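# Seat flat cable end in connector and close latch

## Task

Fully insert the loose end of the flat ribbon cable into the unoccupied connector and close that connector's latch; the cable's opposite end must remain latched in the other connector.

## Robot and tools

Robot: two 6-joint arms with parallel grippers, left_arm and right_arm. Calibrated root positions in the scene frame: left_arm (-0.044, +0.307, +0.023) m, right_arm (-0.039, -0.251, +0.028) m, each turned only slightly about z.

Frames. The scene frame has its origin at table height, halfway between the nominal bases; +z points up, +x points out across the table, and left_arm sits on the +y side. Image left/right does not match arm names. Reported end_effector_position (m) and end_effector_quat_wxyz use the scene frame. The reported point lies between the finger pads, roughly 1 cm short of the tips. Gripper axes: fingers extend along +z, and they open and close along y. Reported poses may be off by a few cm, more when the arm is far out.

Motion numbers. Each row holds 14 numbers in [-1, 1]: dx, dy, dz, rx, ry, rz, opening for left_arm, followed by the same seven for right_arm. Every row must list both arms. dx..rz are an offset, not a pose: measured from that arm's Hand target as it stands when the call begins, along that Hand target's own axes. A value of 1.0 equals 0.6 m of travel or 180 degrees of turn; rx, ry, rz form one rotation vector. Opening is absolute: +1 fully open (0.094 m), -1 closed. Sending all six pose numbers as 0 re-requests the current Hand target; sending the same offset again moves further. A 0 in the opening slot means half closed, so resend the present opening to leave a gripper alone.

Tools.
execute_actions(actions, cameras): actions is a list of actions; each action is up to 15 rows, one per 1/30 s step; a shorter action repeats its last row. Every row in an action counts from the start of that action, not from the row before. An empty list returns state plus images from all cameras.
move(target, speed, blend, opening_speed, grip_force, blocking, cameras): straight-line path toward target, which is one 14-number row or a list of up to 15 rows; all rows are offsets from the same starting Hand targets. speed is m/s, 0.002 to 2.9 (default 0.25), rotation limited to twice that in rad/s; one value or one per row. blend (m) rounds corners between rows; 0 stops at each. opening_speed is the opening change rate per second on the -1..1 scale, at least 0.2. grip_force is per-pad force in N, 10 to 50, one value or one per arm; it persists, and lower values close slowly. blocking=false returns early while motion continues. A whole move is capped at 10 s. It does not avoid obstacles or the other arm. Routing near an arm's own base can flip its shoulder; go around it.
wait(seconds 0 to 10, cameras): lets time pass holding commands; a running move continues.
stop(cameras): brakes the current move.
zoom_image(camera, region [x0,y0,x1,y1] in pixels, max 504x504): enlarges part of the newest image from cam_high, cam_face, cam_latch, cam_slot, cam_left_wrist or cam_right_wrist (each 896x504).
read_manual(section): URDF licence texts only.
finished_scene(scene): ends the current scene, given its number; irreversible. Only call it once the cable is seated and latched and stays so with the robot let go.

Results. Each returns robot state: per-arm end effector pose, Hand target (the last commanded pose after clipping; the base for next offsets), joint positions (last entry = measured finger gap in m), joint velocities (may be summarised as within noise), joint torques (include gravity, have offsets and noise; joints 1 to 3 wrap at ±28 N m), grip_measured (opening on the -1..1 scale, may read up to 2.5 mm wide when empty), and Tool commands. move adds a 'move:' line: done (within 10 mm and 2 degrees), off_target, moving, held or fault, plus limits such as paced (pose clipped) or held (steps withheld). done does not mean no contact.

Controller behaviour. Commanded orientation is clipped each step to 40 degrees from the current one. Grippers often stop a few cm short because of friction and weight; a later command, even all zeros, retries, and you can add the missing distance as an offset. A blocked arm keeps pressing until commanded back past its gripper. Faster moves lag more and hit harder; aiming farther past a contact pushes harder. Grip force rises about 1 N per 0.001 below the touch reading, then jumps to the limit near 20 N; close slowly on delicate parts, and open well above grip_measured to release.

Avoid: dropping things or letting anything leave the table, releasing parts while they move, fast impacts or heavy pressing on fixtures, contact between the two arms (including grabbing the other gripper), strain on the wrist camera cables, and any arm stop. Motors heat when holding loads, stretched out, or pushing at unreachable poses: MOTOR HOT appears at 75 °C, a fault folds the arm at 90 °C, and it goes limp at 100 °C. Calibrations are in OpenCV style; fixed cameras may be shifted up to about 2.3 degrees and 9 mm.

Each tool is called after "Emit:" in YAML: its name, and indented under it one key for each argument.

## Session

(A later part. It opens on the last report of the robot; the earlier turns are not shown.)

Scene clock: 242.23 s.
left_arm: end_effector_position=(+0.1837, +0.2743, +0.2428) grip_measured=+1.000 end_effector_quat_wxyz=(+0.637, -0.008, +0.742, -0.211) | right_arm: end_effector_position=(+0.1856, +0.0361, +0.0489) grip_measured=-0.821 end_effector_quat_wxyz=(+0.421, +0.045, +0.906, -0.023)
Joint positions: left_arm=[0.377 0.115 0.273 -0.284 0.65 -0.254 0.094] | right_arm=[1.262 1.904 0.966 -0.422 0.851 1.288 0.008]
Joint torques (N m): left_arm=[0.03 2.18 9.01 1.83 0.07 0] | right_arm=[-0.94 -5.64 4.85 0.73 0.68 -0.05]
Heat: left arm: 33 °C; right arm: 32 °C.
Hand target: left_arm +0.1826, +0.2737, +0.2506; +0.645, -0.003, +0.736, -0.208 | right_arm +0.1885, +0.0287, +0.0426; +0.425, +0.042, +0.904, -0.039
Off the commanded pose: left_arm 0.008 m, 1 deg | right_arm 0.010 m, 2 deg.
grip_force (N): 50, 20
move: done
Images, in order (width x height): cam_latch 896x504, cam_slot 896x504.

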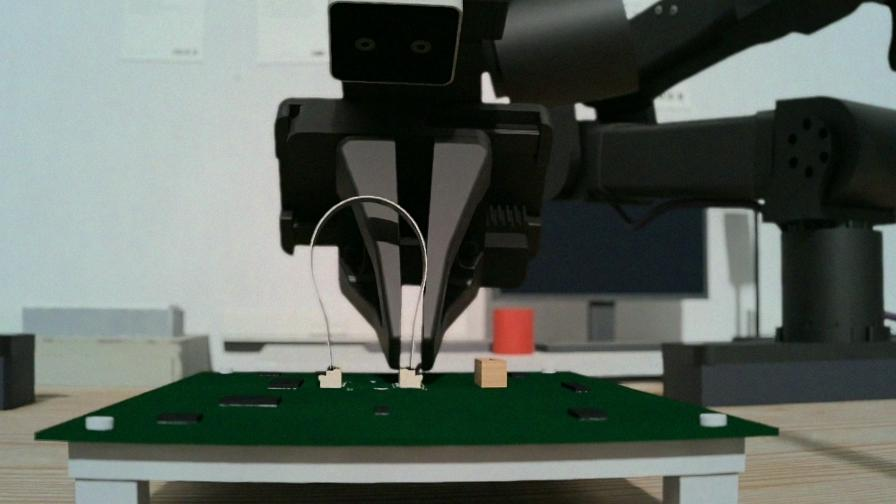

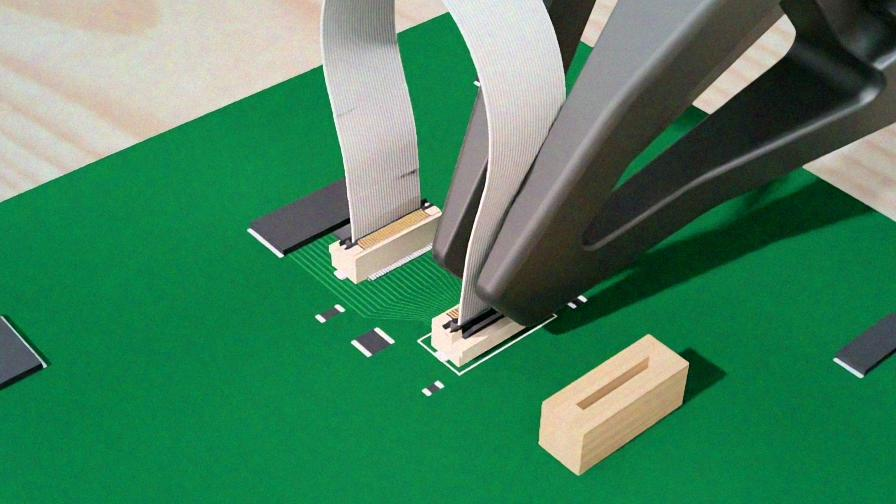

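Emit:
move:
  target: [0,0,0,0,0,0,1,-0.0197,0.0057,-0.0171,-0.0099,-0.0027,0.0121,-0.818]
  speed: 0.03
  cameras: ["cam_latch","cam_slot"]

Scene clock: 247.87 s.
left_arm: end_effector_position=(+0.1837, +0.2743, +0.2428) grip_measured=+1.000 end_effector_quat_wxyz=(+0.637, -0.008, +0.742, -0.211) | right_arm: end_effector_position=(+0.1856, +0.0361, +0.0489) grip_measured=-0.821 end_effector_quat_wxyz=(+0.421, +0.045, +0.906, -0.023)
Joint positions: left_arm=[0.377 0.115 0.273 -0.284 0.65 -0.254 0.094] | right_arm=[1.262 1.904 0.966 -0.422 0.851 1.288 0.008]
Joint torques (N m): left_arm=[0.02 2.15 9.01 1.84 0.07 0.01] | right_arm=[-0.59 -9.46 4.6 0.73 0.69 -0.02]
Heat: left arm: 33 °C; right arm: 32 °C.
Hand target: left_arm +0.1826, +0.2737, +0.2506; +0.645, -0.003, +0.736, -0.208 | right_arm +0.1885, +0.0327, +0.0581; +0.430, +0.052, +0.901, -0.018
Off the commanded pose: left_arm 0.008 m, 1 deg | right_arm 0.010 m, 2 deg.
grip_force (N): 50, 20
move: done
Images, in order (width x height): cam_latch 896x504, cam_slot 896x504.

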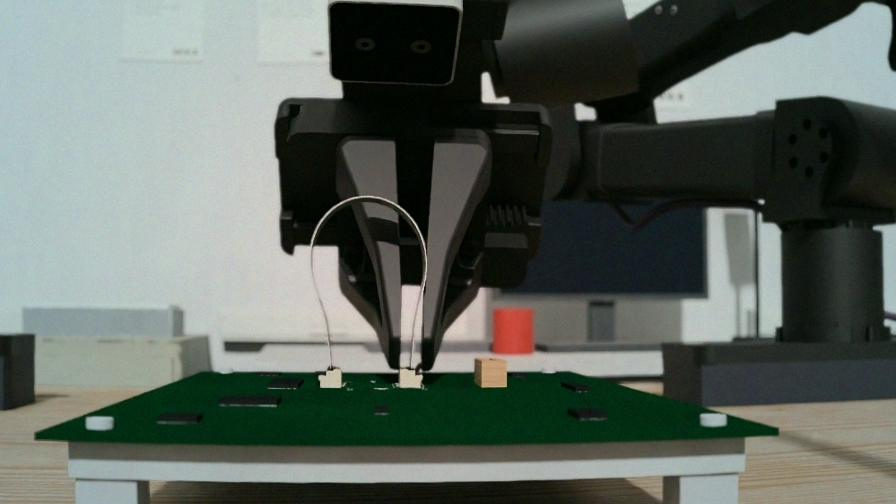

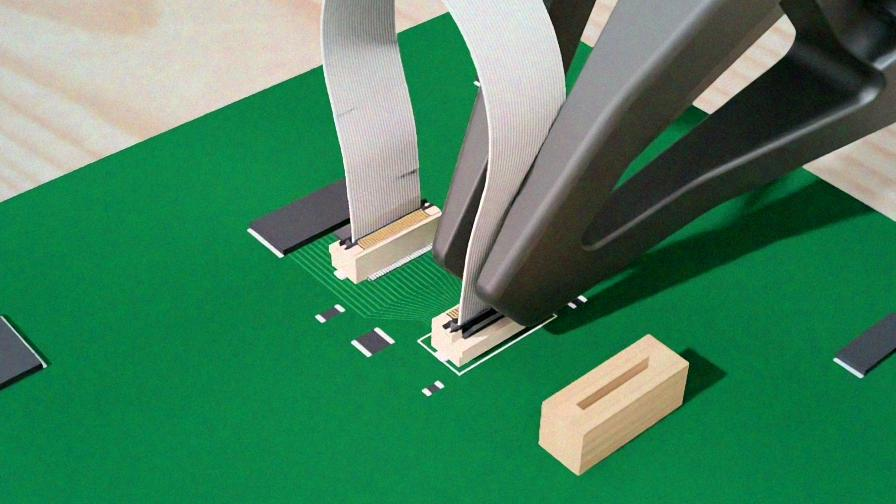

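Emit:
zoom_image:
  camera: "cam_latch"
  region: [385, 340, 435, 390]

Emit:
zoom_image:
  camera: "cam_slot"
  region: [410, 270, 530, 385]

Scaled by 10.080 from the camera's 896x504 image, which has a finer 1280x720 frame.

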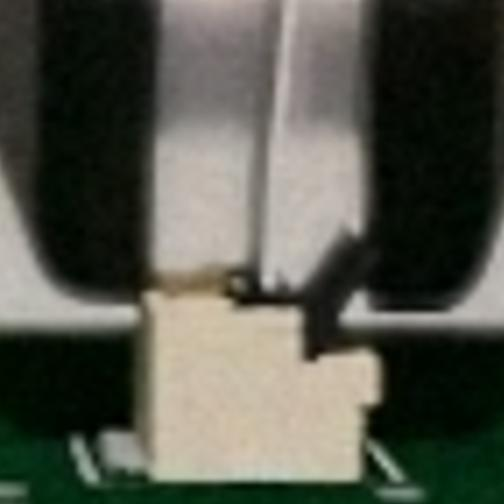

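Scaled by 4.200 from the camera's 896x504 image, which has a finer 1280x720 frame.

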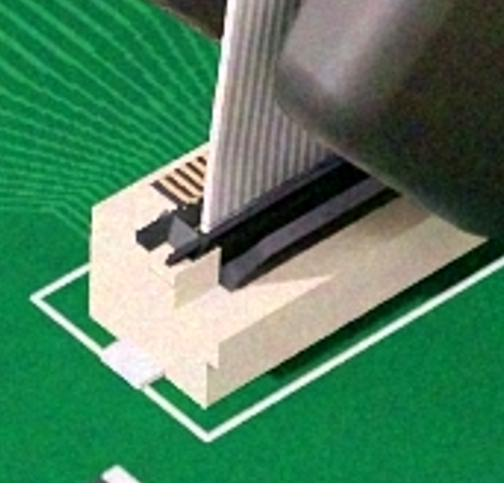

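Emit:
move:
  target: [0,0,0,0,0,0,1,-0.0079,0.0023,-0.0069,-0.0040,-0.0011,0.0048,-0.818]
  speed: 0.02
  cameras: ["cam_latch"]

Emit:
zoom_image:
  camera: "cam_latch"
  region: [385, 340, 435, 390]

Scene clock: 250.30 s.
left_arm: end_effector_position=(+0.1837, +0.2743, +0.2428) grip_measured=+1.000 end_effector_quat_wxyz=(+0.637, -0.008, +0.742, -0.211) | right_arm: end_effector_position=(+0.1861, +0.0379, +0.0552) grip_measured=-0.821 end_effector_quat_wxyz=(+0.423, +0.049, +0.905, -0.015)
Joint positions: left_arm=[0.377 0.115 0.273 -0.284 0.65 -0.254 0.094] | right_arm=[1.262 1.884 0.966 -0.422 0.851 1.288 0.008]
Joint torques (N m): left_arm=[-0.02 2.13 9.06 1.82 0.07 0.01] | right_arm=[-0.47 -9.48 4.55 0.74 0.69 0]
Heat: left arm: 33 °C; right arm: 32 °C.
Hand target: left_arm +0.1826, +0.2737, +0.2506; +0.645, -0.003, +0.736, -0.208 | right_arm +0.1884, +0.0340, +0.0644; +0.432, +0.056, +0.900, -0.009
Off the commanded pose: left_arm 0.008 m, 1 deg | right_arm 0.010 m, 2 deg.
grip_force (N): 50, 20
move: done
Images, in order (width x height): cam_latch 896x504.

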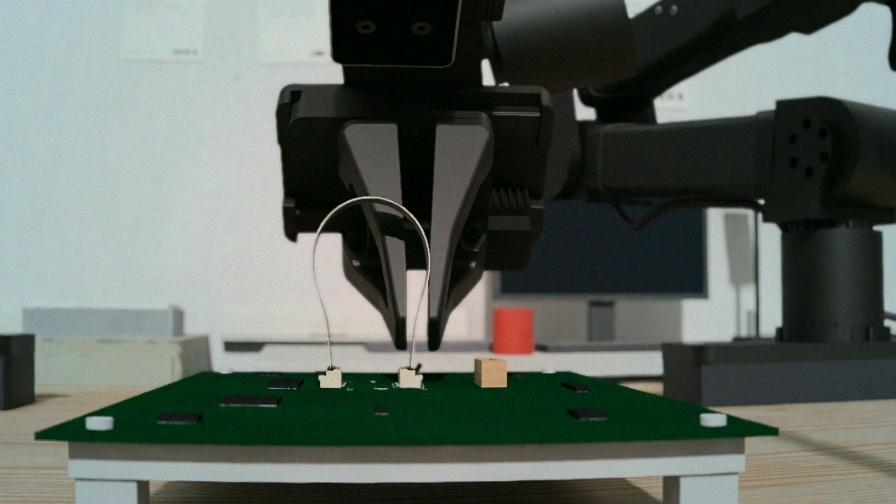

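Scaled by 10.080 from the camera's 896x504 image, which has a finer 1280x720 frame.

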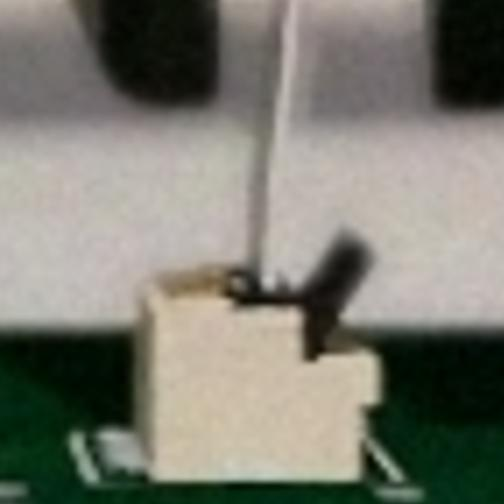

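Emit:
move:
  target: [0,0,0,0,0,0,1,0.0043,-0.0068,0.0023,0.0025,0.0007,-0.0030,-0.818]
  speed: 0.02
  cameras: ["cam_latch"]

Emit:
zoom_image:
  camera: "cam_latch"
  region: [385, 340, 435, 390]

Scene clock: 255.00 s.
left_arm: end_effector_position=(+0.1837, +0.2743, +0.2428) grip_measured=+1.000 end_effector_quat_wxyz=(+0.637, -0.008, +0.742, -0.211) | right_arm: end_effector_position=(+0.1846, +0.0327, +0.0514) grip_measured=-0.821 end_effector_quat_wxyz=(+0.421, +0.046, +0.906, -0.021)
Joint positions: left_arm=[0.377 0.115 0.273 -0.284 0.65 -0.254 0.094] | right_arm=[1.262 1.884 0.95 -0.422 0.851 1.288 0.008]
Joint torques (N m): left_arm=[-0.02 2.18 8.99 1.82 0.07 0.02] | right_arm=[-0.59 -9.39 4.85 0.73 0.7 0.01]
Heat: left arm: 33 °C; right arm: 32 °C.
Hand target: left_arm +0.1826, +0.2737, +0.2506; +0.645, -0.003, +0.736, -0.208 | right_arm +0.1875, +0.0301, +0.0614; +0.430, +0.054, +0.901, -0.014
Off the commanded pose: left_arm 0.008 m, 1 deg | right_arm 0.011 m, 2 deg.
grip_force (N): 50, 20
move: off_target (right_arm)
Images, in order (width x height): cam_latch 896x504.

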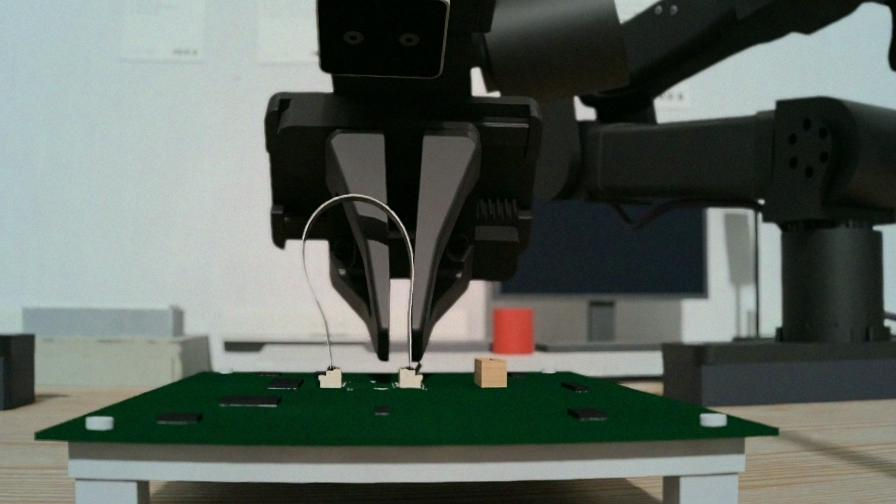

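Scaled by 10.080 from the camera's 896x504 image, which has a finer 1280x720 frame.

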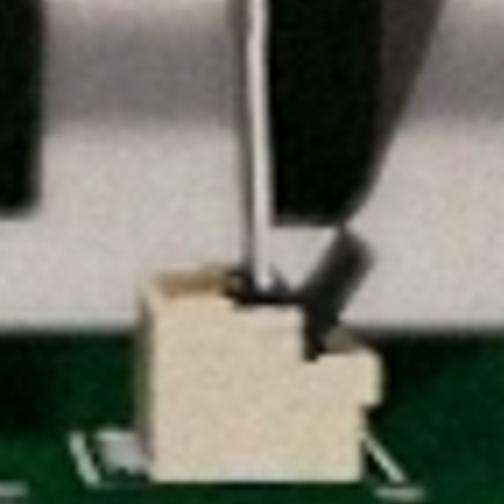

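Emit:
move:
  target: [0,0,0,0,0,0,1,0.0214,-0.0079,0.0184,0.0109,0.0029,-0.0133,-0.818]
  speed: 0.03
  cameras: ["cam_latch"]

Emit:
zoom_image:
  camera: "cam_latch"
  region: [385, 340, 435, 390]

Scene clock: 258.67 s.
left_arm: end_effector_position=(+0.1837, +0.2743, +0.2428) grip_measured=+1.000 end_effector_quat_wxyz=(+0.637, -0.008, +0.742, -0.211) | right_arm: end_effector_position=(+0.1845, +0.0325, +0.0508) grip_measured=-0.821 end_effector_quat_wxyz=(+0.421, +0.045, +0.906, -0.022)
Joint positions: left_arm=[0.377 0.115 0.273 -0.284 0.65 -0.254 0.094] | right_arm=[1.262 1.886 0.95 -0.422 0.851 1.288 0.008]
Joint torques (N m): left_arm=[0.01 2.17 9.05 1.83 0.05 0.01] | right_arm=[-0.9 -5.37 5.01 0.72 0.68 -0.06]
Heat: left arm: 33 °C; right arm: 32 °C.
Hand target: left_arm +0.1826, +0.2737, +0.2506; +0.645, -0.003, +0.736, -0.208 | right_arm +0.1875, +0.0257, +0.0443; +0.425, +0.042, +0.903, -0.038
Off the commanded pose: left_arm 0.008 m, 1 deg | right_arm 0.010 m, 2 deg.
grip_force (N): 50, 20
move: done
Images, in order (width x height): cam_latch 896x504.

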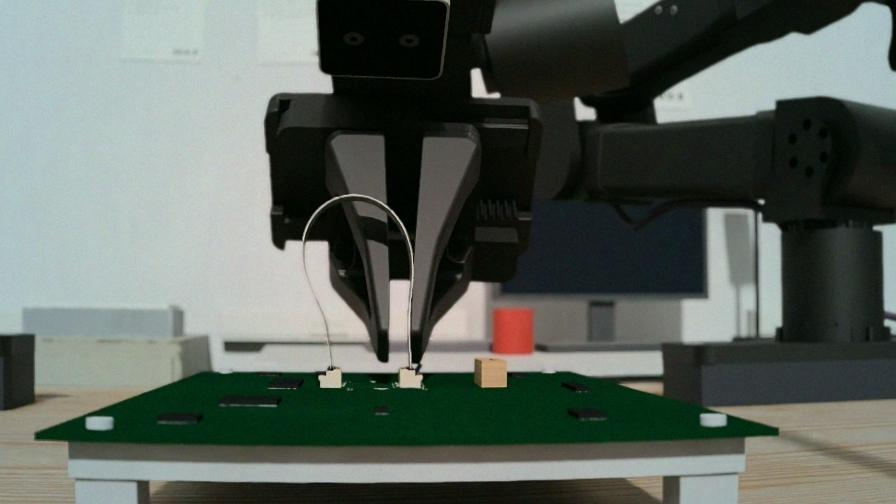

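Scaled by 10.080 from the camera's 896x504 image, which has a finer 1280x720 frame.

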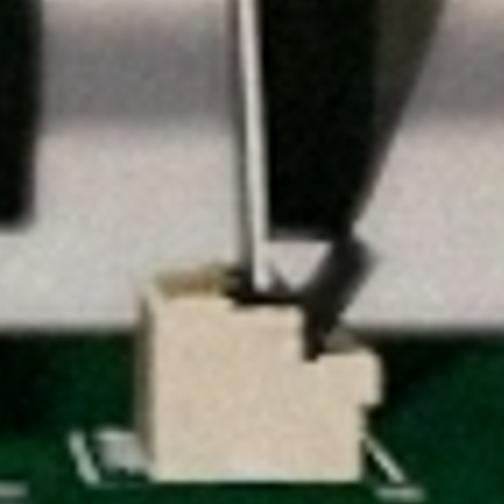

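Emit:
move:
  target: [0,0,0,0,0,0,1,0.0047,-0.0014,0.0041,0.0024,0.0006,-0.0029,-0.818]
  speed: 0.02
  cameras: ["cam_latch"]

Emit:
zoom_image:
  camera: "cam_latch"
  region: [385, 340, 435, 390]

Scene clock: 260.63 s.
left_arm: end_effector_position=(+0.1837, +0.2743, +0.2428) grip_measured=+1.000 end_effector_quat_wxyz=(+0.637, -0.008, +0.742, -0.211) | right_arm: end_effector_position=(+0.1850, +0.0321, +0.0497) grip_measured=-0.821 end_effector_quat_wxyz=(+0.423, +0.045, +0.905, -0.025)
Joint positions: left_arm=[0.377 0.115 0.273 -0.284 0.65 -0.254 0.094] | right_arm=[1.262 1.892 0.95 -0.419 0.856 1.288 0.008]
Joint torques (N m): left_arm=[0.01 2.06 9.05 1.84 0.06 0] | right_arm=[-0.99 -4.96 5.05 0.71 0.62 -0.06]
Heat: left arm: 33 °C; right arm: 31 °C.
Hand target: left_arm +0.1826, +0.2737, +0.2506; +0.645, -0.003, +0.736, -0.208 | right_arm +0.1874, +0.0247, +0.0407; +0.424, +0.040, +0.904, -0.044
Off the commanded pose: left_arm 0.008 m, 1 deg | right_arm 0.012 m, 2 deg.
grip_force (N): 50, 20
move: off_target (right_arm)
Images, in order (width x height): cam_latch 896x504.

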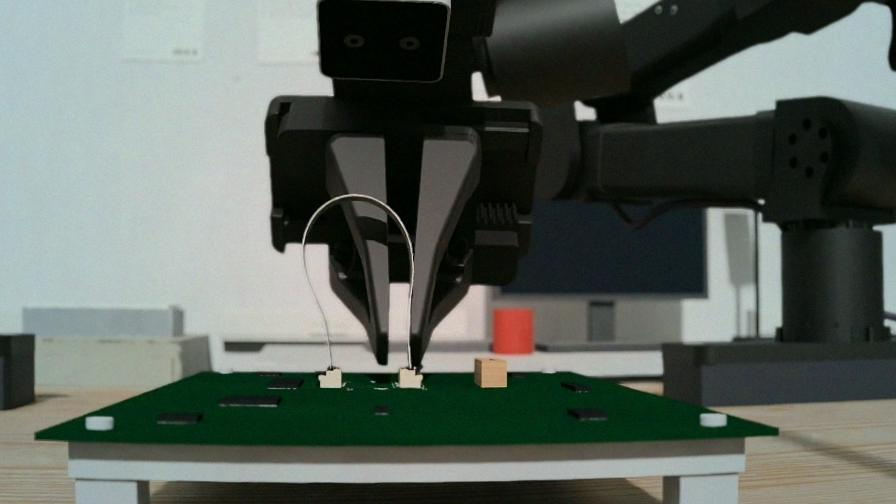

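Scaled by 10.080 from the camera's 896x504 image, which has a finer 1280x720 frame.

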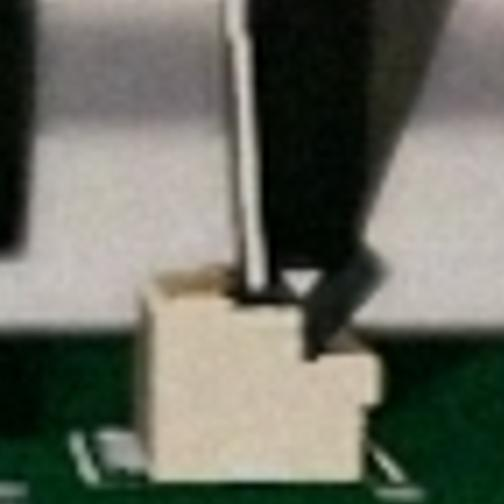

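Emit:
move:
  target: [0,0,0,0,0,0,1,0,0,0,0,0,0,-0.765]
  speed: 0.02
  opening_speed: 0.2
  cameras: ["cam_latch"]

Emit:
zoom_image:
  camera: "cam_latch"
  region: [385, 340, 435, 390]

Scene clock: 261.93 s.
left_arm: end_effector_position=(+0.1837, +0.2743, +0.2428) grip_measured=+1.000 end_effector_quat_wxyz=(+0.637, -0.008, +0.742, -0.211) | right_arm: end_effector_position=(+0.1854, +0.0315, +0.0494) grip_measured=-0.768 end_effector_quat_wxyz=(+0.424, +0.044, +0.904, -0.027)
Joint positions: left_arm=[0.377 0.115 0.273 -0.284 0.65 -0.254 0.094] | right_arm=[1.262 1.895 0.95 -0.419 0.86 1.287 0.011]
Joint torques (N m): left_arm=[0.01 2.14 9.02 1.84 0.06 0] | right_arm=[-1.02 -5.14 5.01 0.71 0.58 -0.04]
Heat: left arm: 33 °C; right arm: 31 °C.
Hand target: left_arm +0.1826, +0.2737, +0.2506; +0.645, -0.003, +0.736, -0.208 | right_arm +0.1875, +0.0247, +0.0407; +0.424, +0.040, +0.904, -0.044
Off the commanded pose: left_arm 0.008 m, 1 deg | right_arm 0.011 m, 2 deg.
grip_force (N): 50, 20
move: off_target (right_arm)
Images, in order (width x height): cam_latch 896x504.

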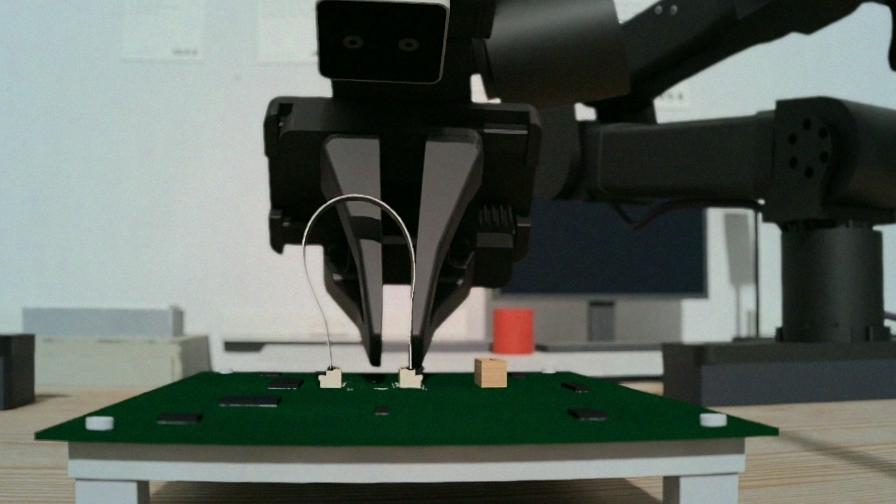

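Scaled by 10.080 from the camera's 896x504 image, which has a finer 1280x720 frame.

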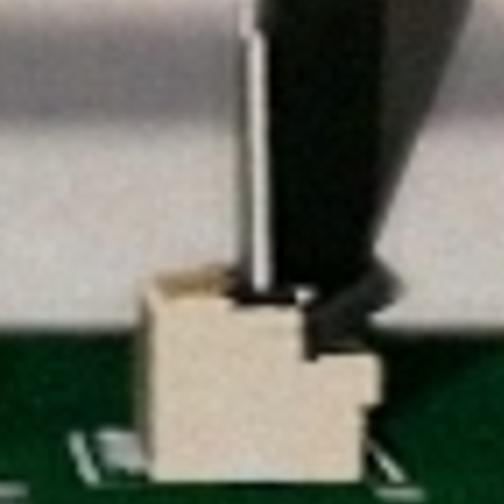

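Emit:
move:
  target: [0,0,0,0,0,0,1,0,0,0,0,0,0,-0.70]
  speed: 0.02
  opening_speed: 0.2
  cameras: ["cam_latch"]

Emit:
zoom_image:
  camera: "cam_latch"
  region: [385, 340, 435, 390]

Scene clock: 263.10 s.
left_arm: end_effector_position=(+0.1837, +0.2743, +0.2428) grip_measured=+1.000 end_effector_quat_wxyz=(+0.637, -0.008, +0.742, -0.211) | right_arm: end_effector_position=(+0.1853, +0.0304, +0.0495) grip_measured=-0.703 end_effector_quat_wxyz=(+0.425, +0.043, +0.904, -0.030)
Joint positions: left_arm=[0.377 0.115 0.273 -0.284 0.65 -0.254 0.094] | right_arm=[1.262 1.895 0.95 -0.425 0.862 1.287 0.014]
Joint torques (N m): left_arm=[0.01 2.03 8.99 1.83 0.07 0] | right_arm=[-0.96 -5.16 5.01 0.74 0.56 -0.04]
Heat: left arm: 33 °C; right arm: 31 °C.
Hand target: left_arm +0.1826, +0.2737, +0.2506; +0.645, -0.003, +0.736, -0.208 | right_arm +0.1875, +0.0247, +0.0407; +0.424, +0.040, +0.904, -0.044
Off the commanded pose: left_arm 0.008 m, 1 deg | right_arm 0.011 m, 2 deg.
grip_force (N): 50, 20
move: off_target (right_arm)
Images, in order (width x height): cam_latch 896x504.

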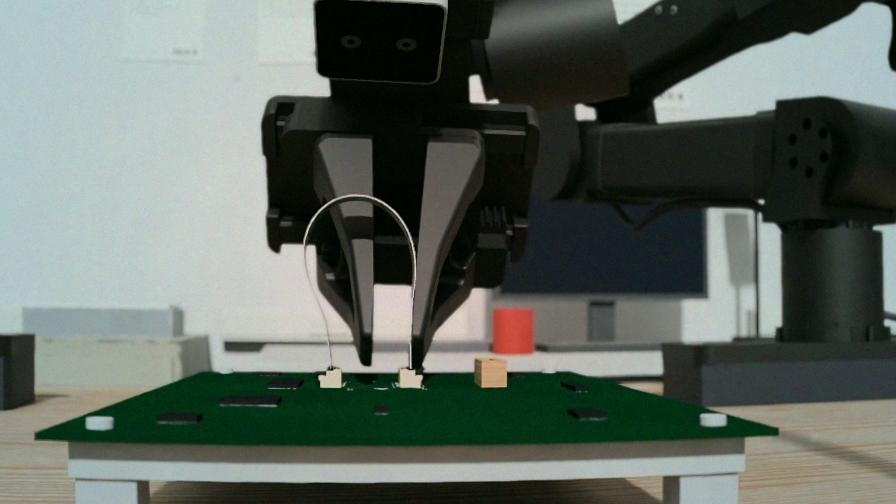

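Scaled by 10.080 from the camera's 896x504 image, which has a finer 1280x720 frame.

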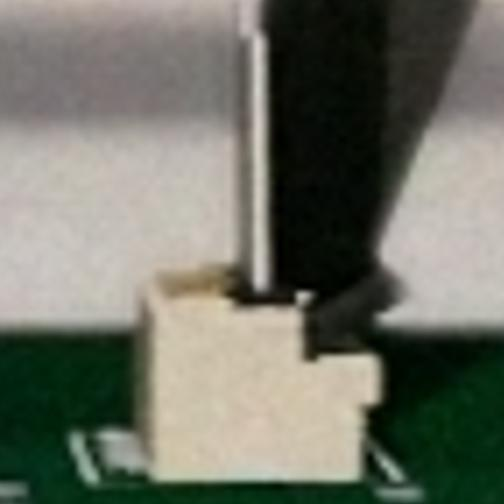

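Emit:
move:
  target: [0,0,0,0,0,0,1,-0.0275,0.0076,-0.0241,-0.0139,-0.0036,0.0170,-0.70]
  speed: 0.03
  cameras: ["cam_latch"]

Emit:
zoom_image:
  camera: "cam_latch"
  region: [385, 340, 435, 390]

Scene clock: 266.40 s.
left_arm: end_effector_position=(+0.1837, +0.2743, +0.2428) grip_measured=+1.000 end_effector_quat_wxyz=(+0.637, -0.008, +0.742, -0.211) | right_arm: end_effector_position=(+0.1846, +0.0323, +0.0527) grip_measured=-0.703 end_effector_quat_wxyz=(+0.422, +0.045, +0.905, -0.022)
Joint positions: left_arm=[0.377 0.115 0.273 -0.284 0.65 -0.254 0.094] | right_arm=[1.262 1.881 0.95 -0.426 0.852 1.287 0.014]
Joint torques (N m): left_arm=[-0.02 2.14 8.99 1.81 0.07 0] | right_arm=[-0.54 -9.39 4.83 0.75 0.66 0.02]
Heat: left arm: 33 °C; right arm: 31 °C.
Hand target: left_arm +0.1826, +0.2737, +0.2506; +0.645, -0.003, +0.736, -0.208 | right_arm +0.1875, +0.0303, +0.0624; +0.431, +0.055, +0.901, -0.013
Off the commanded pose: left_arm 0.008 m, 1 deg | right_arm 0.010 m, 2 deg.
grip_force (N): 50, 20
move: done
Images, in order (width x height): cam_latch 896x504.

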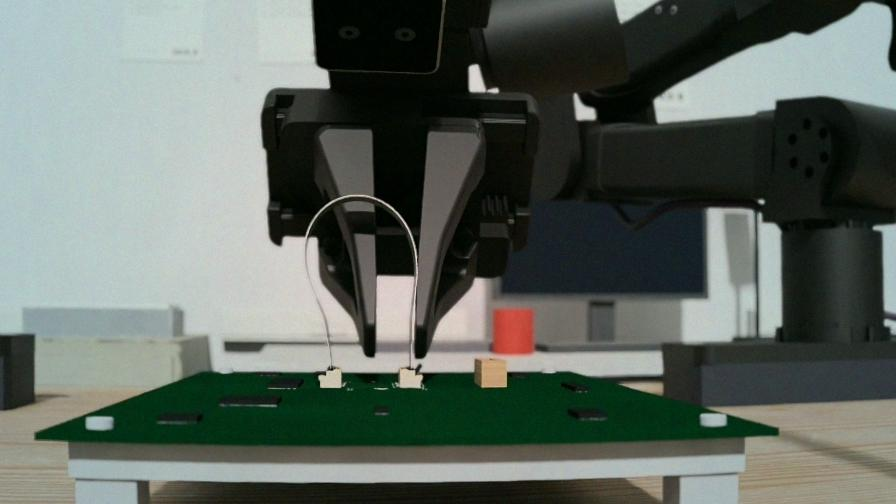

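Scaled by 10.080 from the camera's 896x504 image, which has a finer 1280x720 frame.

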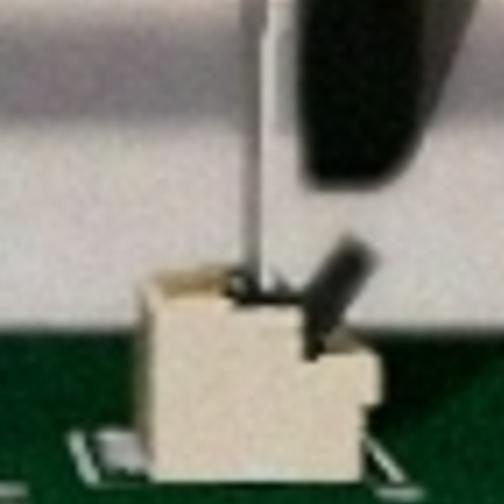

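Emit:
move:
  target: [0,0,0,0,0,0,1,0.0258,-0.0096,0.0221,0.0131,0.0034,-0.0160,-0.70]
  speed: 0.03
  cameras: ["cam_latch"]

Emit:
zoom_image:
  camera: "cam_latch"
  region: [385, 340, 435, 390]

Scene clock: 269.93 s.
left_arm: end_effector_position=(+0.1837, +0.2743, +0.2428) grip_measured=+1.000 end_effector_quat_wxyz=(+0.637, -0.008, +0.742, -0.211) | right_arm: end_effector_position=(+0.1856, +0.0315, +0.0507) grip_measured=-0.703 end_effector_quat_wxyz=(+0.425, +0.044, +0.904, -0.026)
Joint positions: left_arm=[0.377 0.115 0.273 -0.284 0.65 -0.254 0.094] | right_arm=[1.262 1.892 0.95 -0.421 0.862 1.287 0.014]
Joint torques (N m): left_arm=[-0.01 2.1 9.01 1.83 0.07 0.01] | right_arm=[-0.99 -5.18 5 0.74 0.57 -0.06]
Heat: left arm: 34 °C; right arm: 31 °C.
Hand target: left_arm +0.1826, +0.2737, +0.2506; +0.645, -0.003, +0.736, -0.208 | right_arm +0.1874, +0.0249, +0.0418; +0.424, +0.041, +0.904, -0.042
Off the commanded pose: left_arm 0.008 m, 1 deg | right_arm 0.011 m, 2 deg.
grip_force (N): 50, 20
move: off_target (right_arm)
Images, in order (width x height): cam_latch 896x504.

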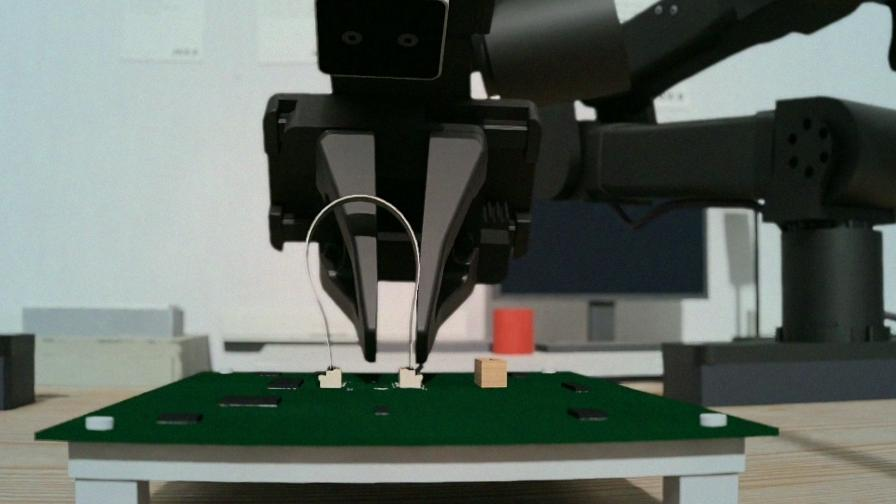

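Scaled by 10.080 from the camera's 896x504 image, which has a finer 1280x720 frame.

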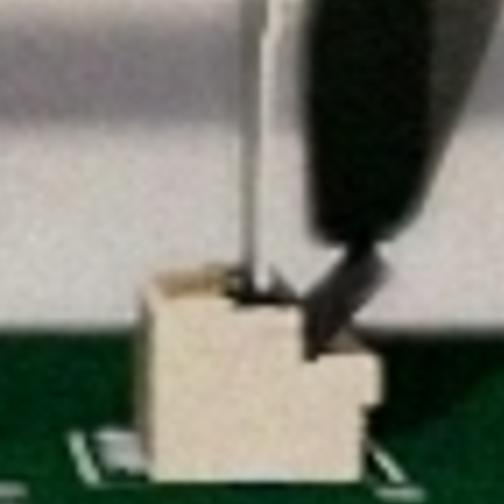

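Emit:
move:
  target: [0,0,0,0,0,0,1,0.0062,0.0002,0.0021,0.0011,0.0005,-0.0039,-0.65]
  speed: 0.01
  opening_speed: 0.2
  cameras: ["cam_latch"]

Emit:
zoom_image:
  camera: "cam_latch"
  region: [385, 340, 435, 390]

Scene clock: 271.73 s.
left_arm: end_effector_position=(+0.1837, +0.2743, +0.2428) grip_measured=+1.000 end_effector_quat_wxyz=(+0.637, -0.008, +0.742, -0.211) | right_arm: end_effector_position=(+0.1859, +0.0315, +0.0485) grip_measured=-0.653 end_effector_quat_wxyz=(+0.426, +0.044, +0.903, -0.028)
Joint positions: left_arm=[0.377 0.115 0.273 -0.284 0.65 -0.254 0.094] | right_arm=[1.262 1.9 0.95 -0.415 0.864 1.287 0.016]
Joint torques (N m): left_arm=[-0.01 2.11 9.02 1.82 0.08 0] | right_arm=[-0.57 -4.96 5.05 0.68 0.53 -0.06]
Heat: left arm: 34 °C; right arm: 31 °C.
Hand target: left_arm +0.1826, +0.2737, +0.2506; +0.645, -0.003, +0.736, -0.208 | right_arm +0.1861, +0.0251, +0.0382; +0.423, +0.036, +0.904, -0.046
Off the commanded pose: left_arm 0.008 m, 1 deg | right_arm 0.012 m, 2 deg.
grip_force (N): 50, 20
move: off_target (right_arm)
Images, in order (width x height): cam_latch 896x504.

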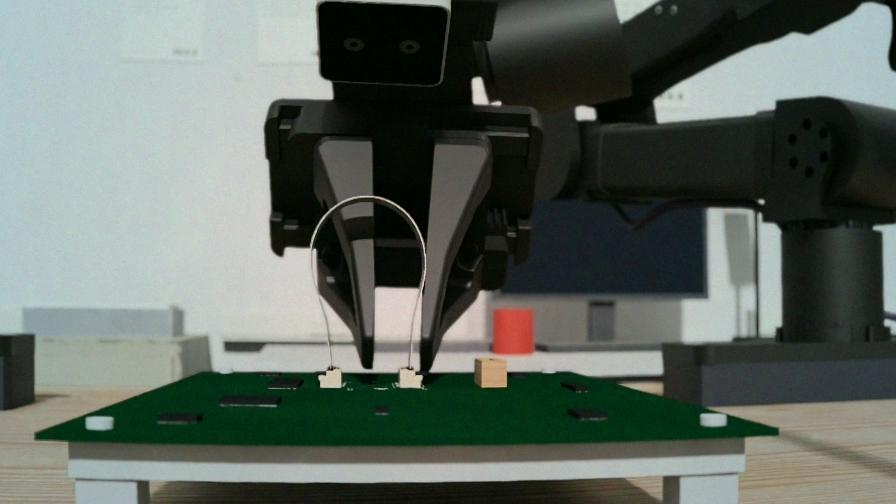

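Scaled by 10.080 from the camera's 896x504 image, which has a finer 1280x720 frame.

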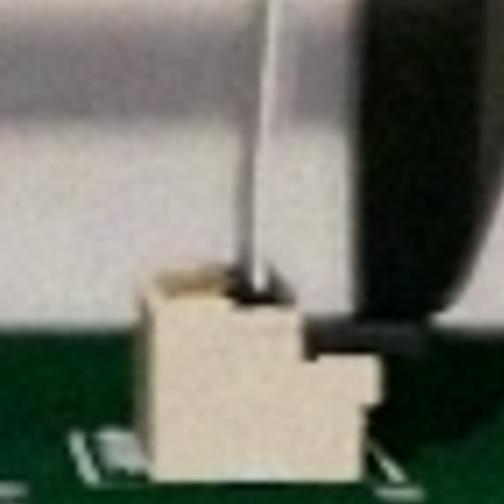

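Emit:
move:
  target: [0,0,0,0,0,0,1,0.0078,-0.0023,0.0068,0.0040,0.0010,-0.0048,-0.65]
  speed: 0.01
  cameras: ["cam_latch","cam_slot"]

Emit:
zoom_image:
  camera: "cam_latch"
  region: [385, 340, 435, 390]

Emit:
zoom_image:
  camera: "cam_slot"
  region: [410, 270, 530, 385]

Scene clock: 273.70 s.
left_arm: end_effector_position=(+0.1837, +0.2743, +0.2428) grip_measured=+1.000 end_effector_quat_wxyz=(+0.637, -0.008, +0.742, -0.211) | right_arm: end_effector_position=(+0.1881, +0.0308, +0.0478) grip_measured=-0.653 end_effector_quat_wxyz=(+0.434, +0.044, +0.899, -0.032)
Joint positions: left_arm=[0.377 0.115 0.273 -0.284 0.65 -0.254 0.094] | right_arm=[1.262 1.912 0.95 -0.406 0.884 1.287 0.016]
Joint torques (N m): left_arm=[-0.03 2.1 9.05 1.82 0.06 -0.01] | right_arm=[-0.65 -4.42 5.05 0.6 0.32 -0.07]
Heat: left arm: 34 °C; right arm: 31 °C.
Hand target: left_arm +0.1826, +0.2737, +0.2506; +0.645, -0.003, +0.736, -0.208 | right_arm +0.1860, +0.0233, +0.0320; +0.421, +0.032, +0.905, -0.055
Off the commanded pose: left_arm 0.008 m, 1 deg | right_arm 0.018 m, 3 deg.
grip_force (N): 50, 20
move: off_target (right_arm)
Images, in order (width x height): cam_latch 896x504, cam_slot 896x504.

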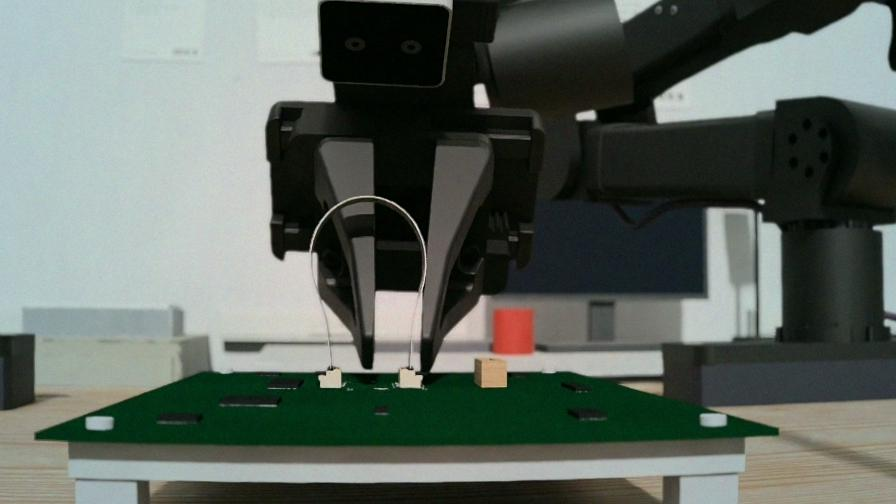

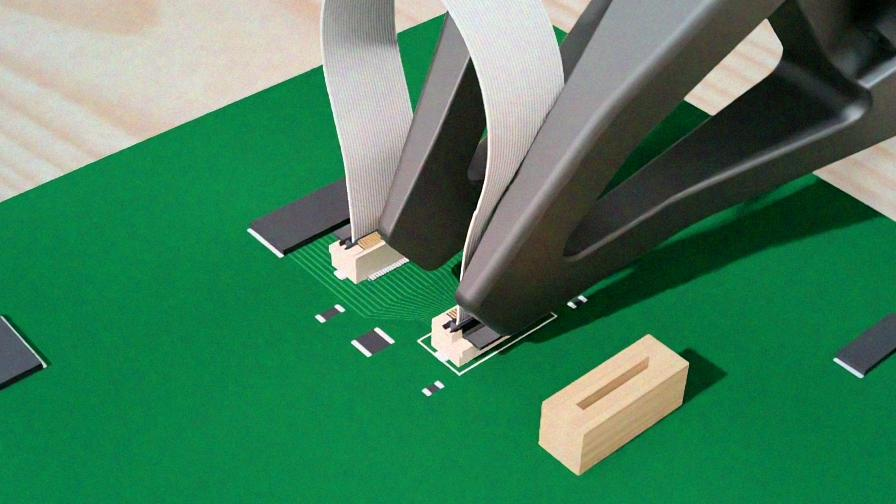

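Scaled by 10.080 from the camera's 896x504 image, which has a finer 1280x720 frame.

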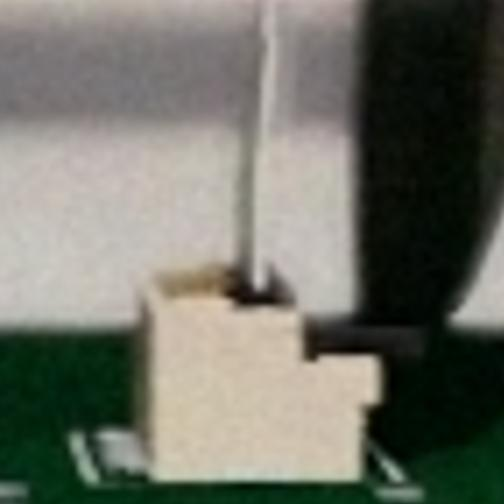

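Scaled by 4.200 from the camera's 896x504 image, which has a finer 1280x720 frame.

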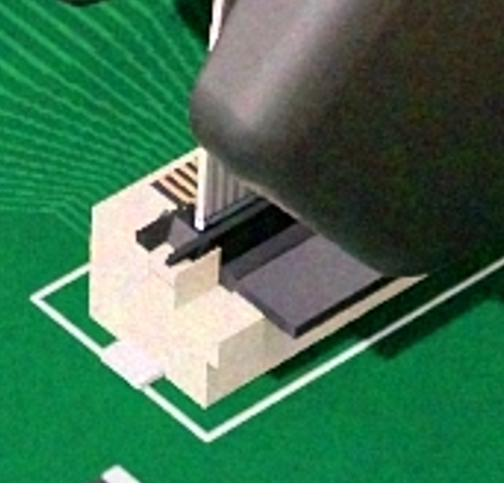

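Emit:
move:
  target: [0,0,0,0,0,0,1,-0.0347,0.0083,-0.0306,-0.0174,-0.0047,0.0214,-0.65]
  speed: 0.03
  cameras: ["cam_latch","cam_slot"]

Emit:
zoom_image:
  camera: "cam_latch"
  region: [385, 340, 435, 390]

Scene clock: 276.80 s.
left_arm: end_effector_position=(+0.1837, +0.2743, +0.2428) grip_measured=+1.000 end_effector_quat_wxyz=(+0.637, -0.008, +0.742, -0.211) | right_arm: end_effector_position=(+0.1854, +0.0346, +0.0504) grip_measured=-0.653 end_effector_quat_wxyz=(+0.423, +0.047, +0.905, -0.018)
Joint positions: left_arm=[0.377 0.115 0.273 -0.284 0.65 -0.254 0.094] | right_arm=[1.262 1.89 0.95 -0.407 0.853 1.287 0.016]
Joint torques (N m): left_arm=[0.02 2.09 8.95 1.84 0.06 0] | right_arm=[-0.13 -9.42 4.74 0.62 0.67 0.01]
Heat: left arm: 34 °C; right arm: 31 °C.
Hand target: left_arm +0.1826, +0.2737, +0.2506; +0.645, -0.003, +0.736, -0.208 | right_arm +0.1860, +0.0304, +0.0594; +0.430, +0.050, +0.901, -0.016
Off the commanded pose: left_arm 0.008 m, 1 deg | right_arm 0.010 m, 1 deg.
grip_force (N): 50, 20
move: done
Images, in order (width x height): cam_latch 896x504, cam_slot 896x504.

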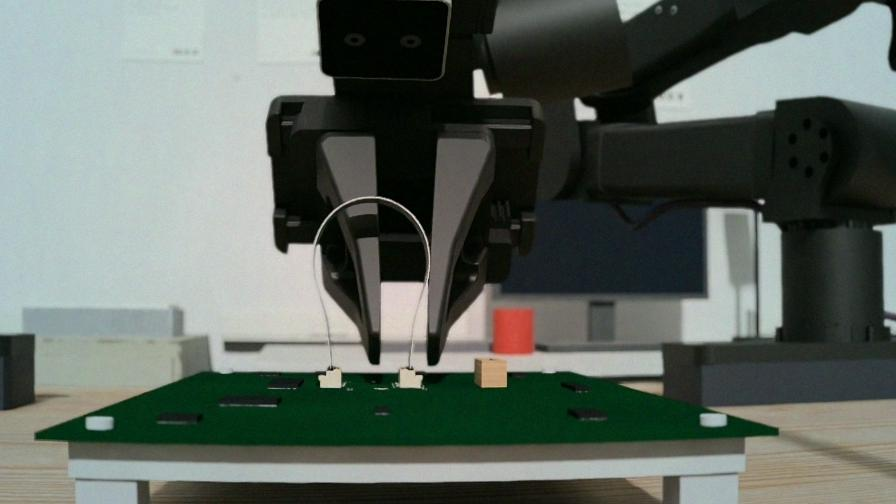

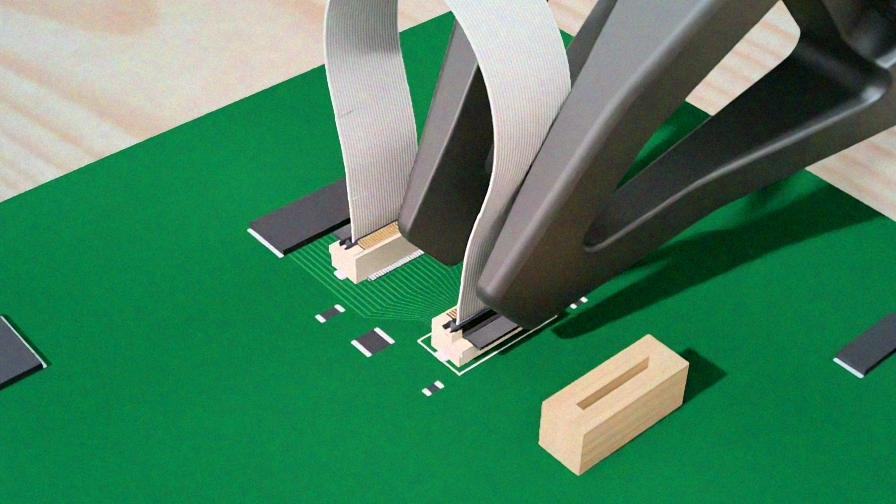

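Scaled by 10.080 from the camera's 896x504 image, which has a finer 1280x720 frame.

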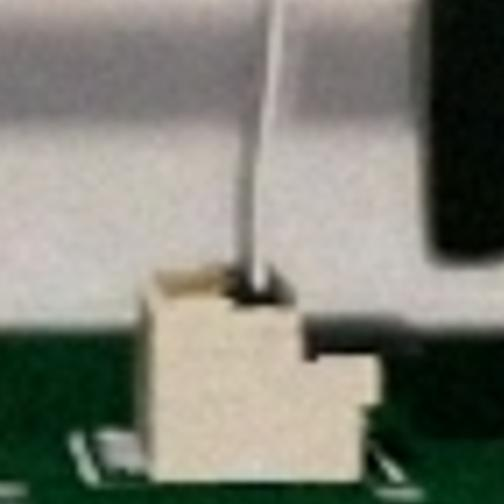

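Emit:
move:
  target: [0,0,0,0,0,0,1,0,0,-0.1167,0,0,0,-0.65]
  speed: 0.06
  cameras: ["cam_latch","cam_slot","cam_face"]

Emit:
zoom_image:
  camera: "cam_latch"
  region: [385, 340, 435, 390]

Emit:
zoom_image:
  camera: "cam_slot"
  region: [410, 250, 560, 385]

Scene clock: 279.77 s.
left_arm: end_effector_position=(+0.1837, +0.2743, +0.2428) grip_measured=+1.000 end_effector_quat_wxyz=(+0.637, -0.008, +0.742, -0.211) | right_arm: end_effector_position=(+0.1290, +0.0273, +0.0850) grip_measured=-0.653 end_effector_quat_wxyz=(+0.414, +0.039, +0.908, -0.038)
Joint positions: left_arm=[0.377 0.115 0.273 -0.284 0.65 -0.254 0.094] | right_arm=[1.434 1.816 1.037 -0.815 0.858 1.554 0.016]
Joint torques (N m): left_arm=[0.02 2.17 9.02 1.84 0.08 0.01] | right_arm=[0.4 -8.72 8.4 0.27 0.89 0.1]
Heat: left arm: 34 °C; right arm: 31 °C.
Hand target: left_arm +0.1826, +0.2737, +0.2506; +0.645, -0.003, +0.736, -0.208 | right_arm +0.1319, +0.0354, +0.1034; +0.430, +0.051, +0.901, -0.016
Off the commanded pose: left_arm 0.008 m, 1 deg | right_arm 0.020 m, 3 deg.
grip_force (N): 50, 20
move: off_target (right_arm)
Images, in order (width x height): cam_face 896x504, cam_latch 896x504, cam_slot 896x504.

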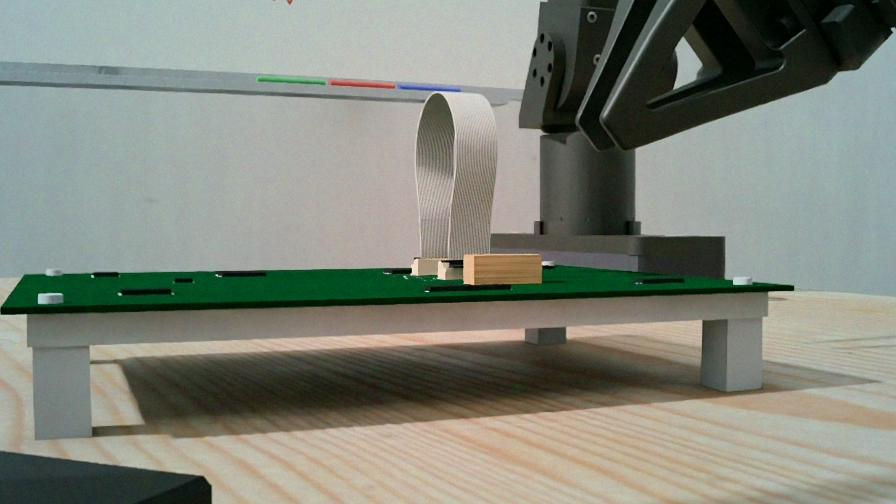

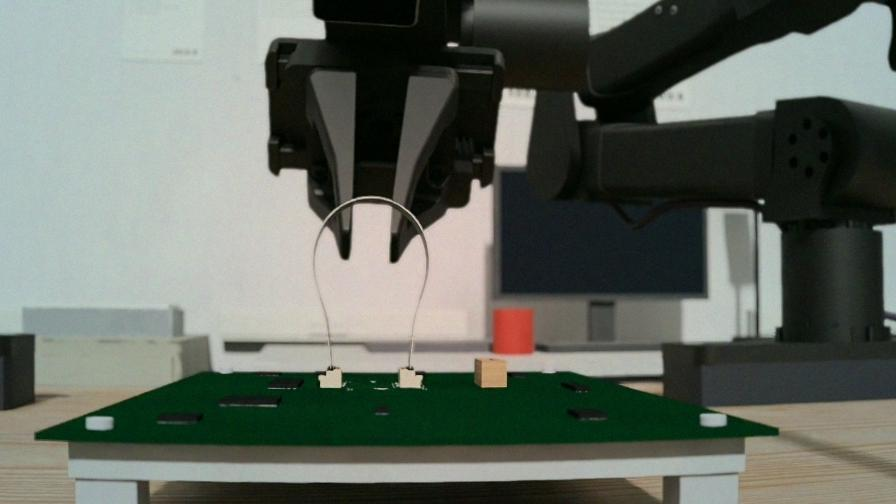

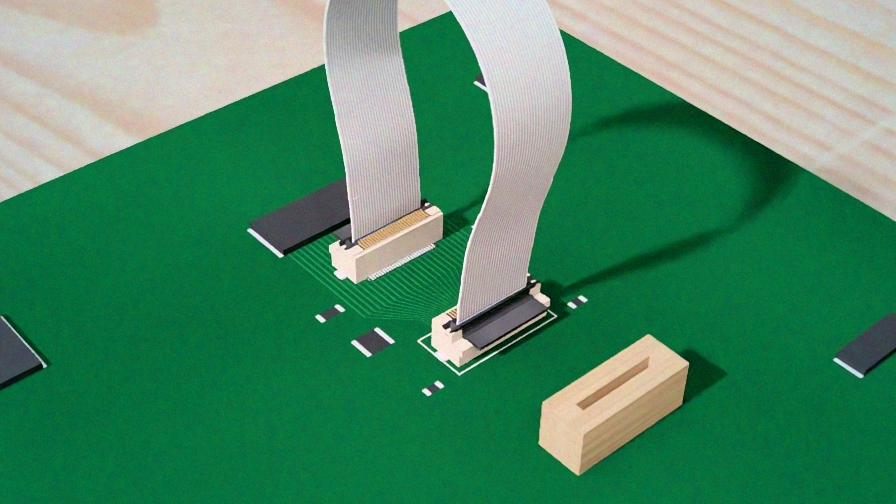

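Scaled by 10.080 from the camera's 896x504 image, which has a finer 1280x720 frame.

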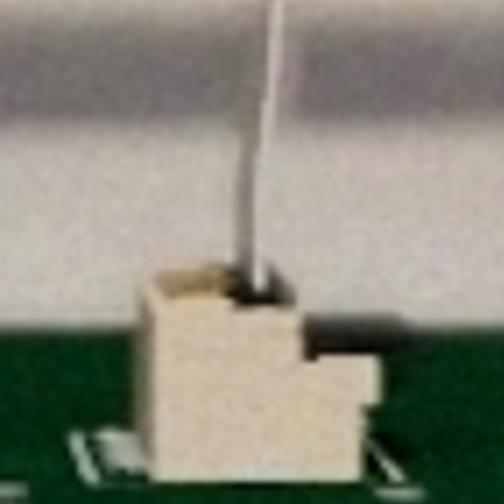

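Scaled by 3.360 from the camera's 896x504 image, which has a finer 1280x720 frame.

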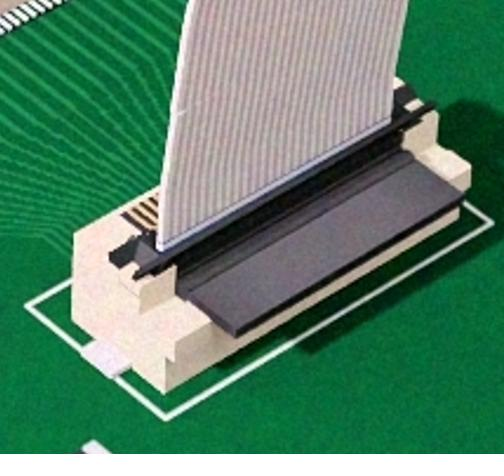

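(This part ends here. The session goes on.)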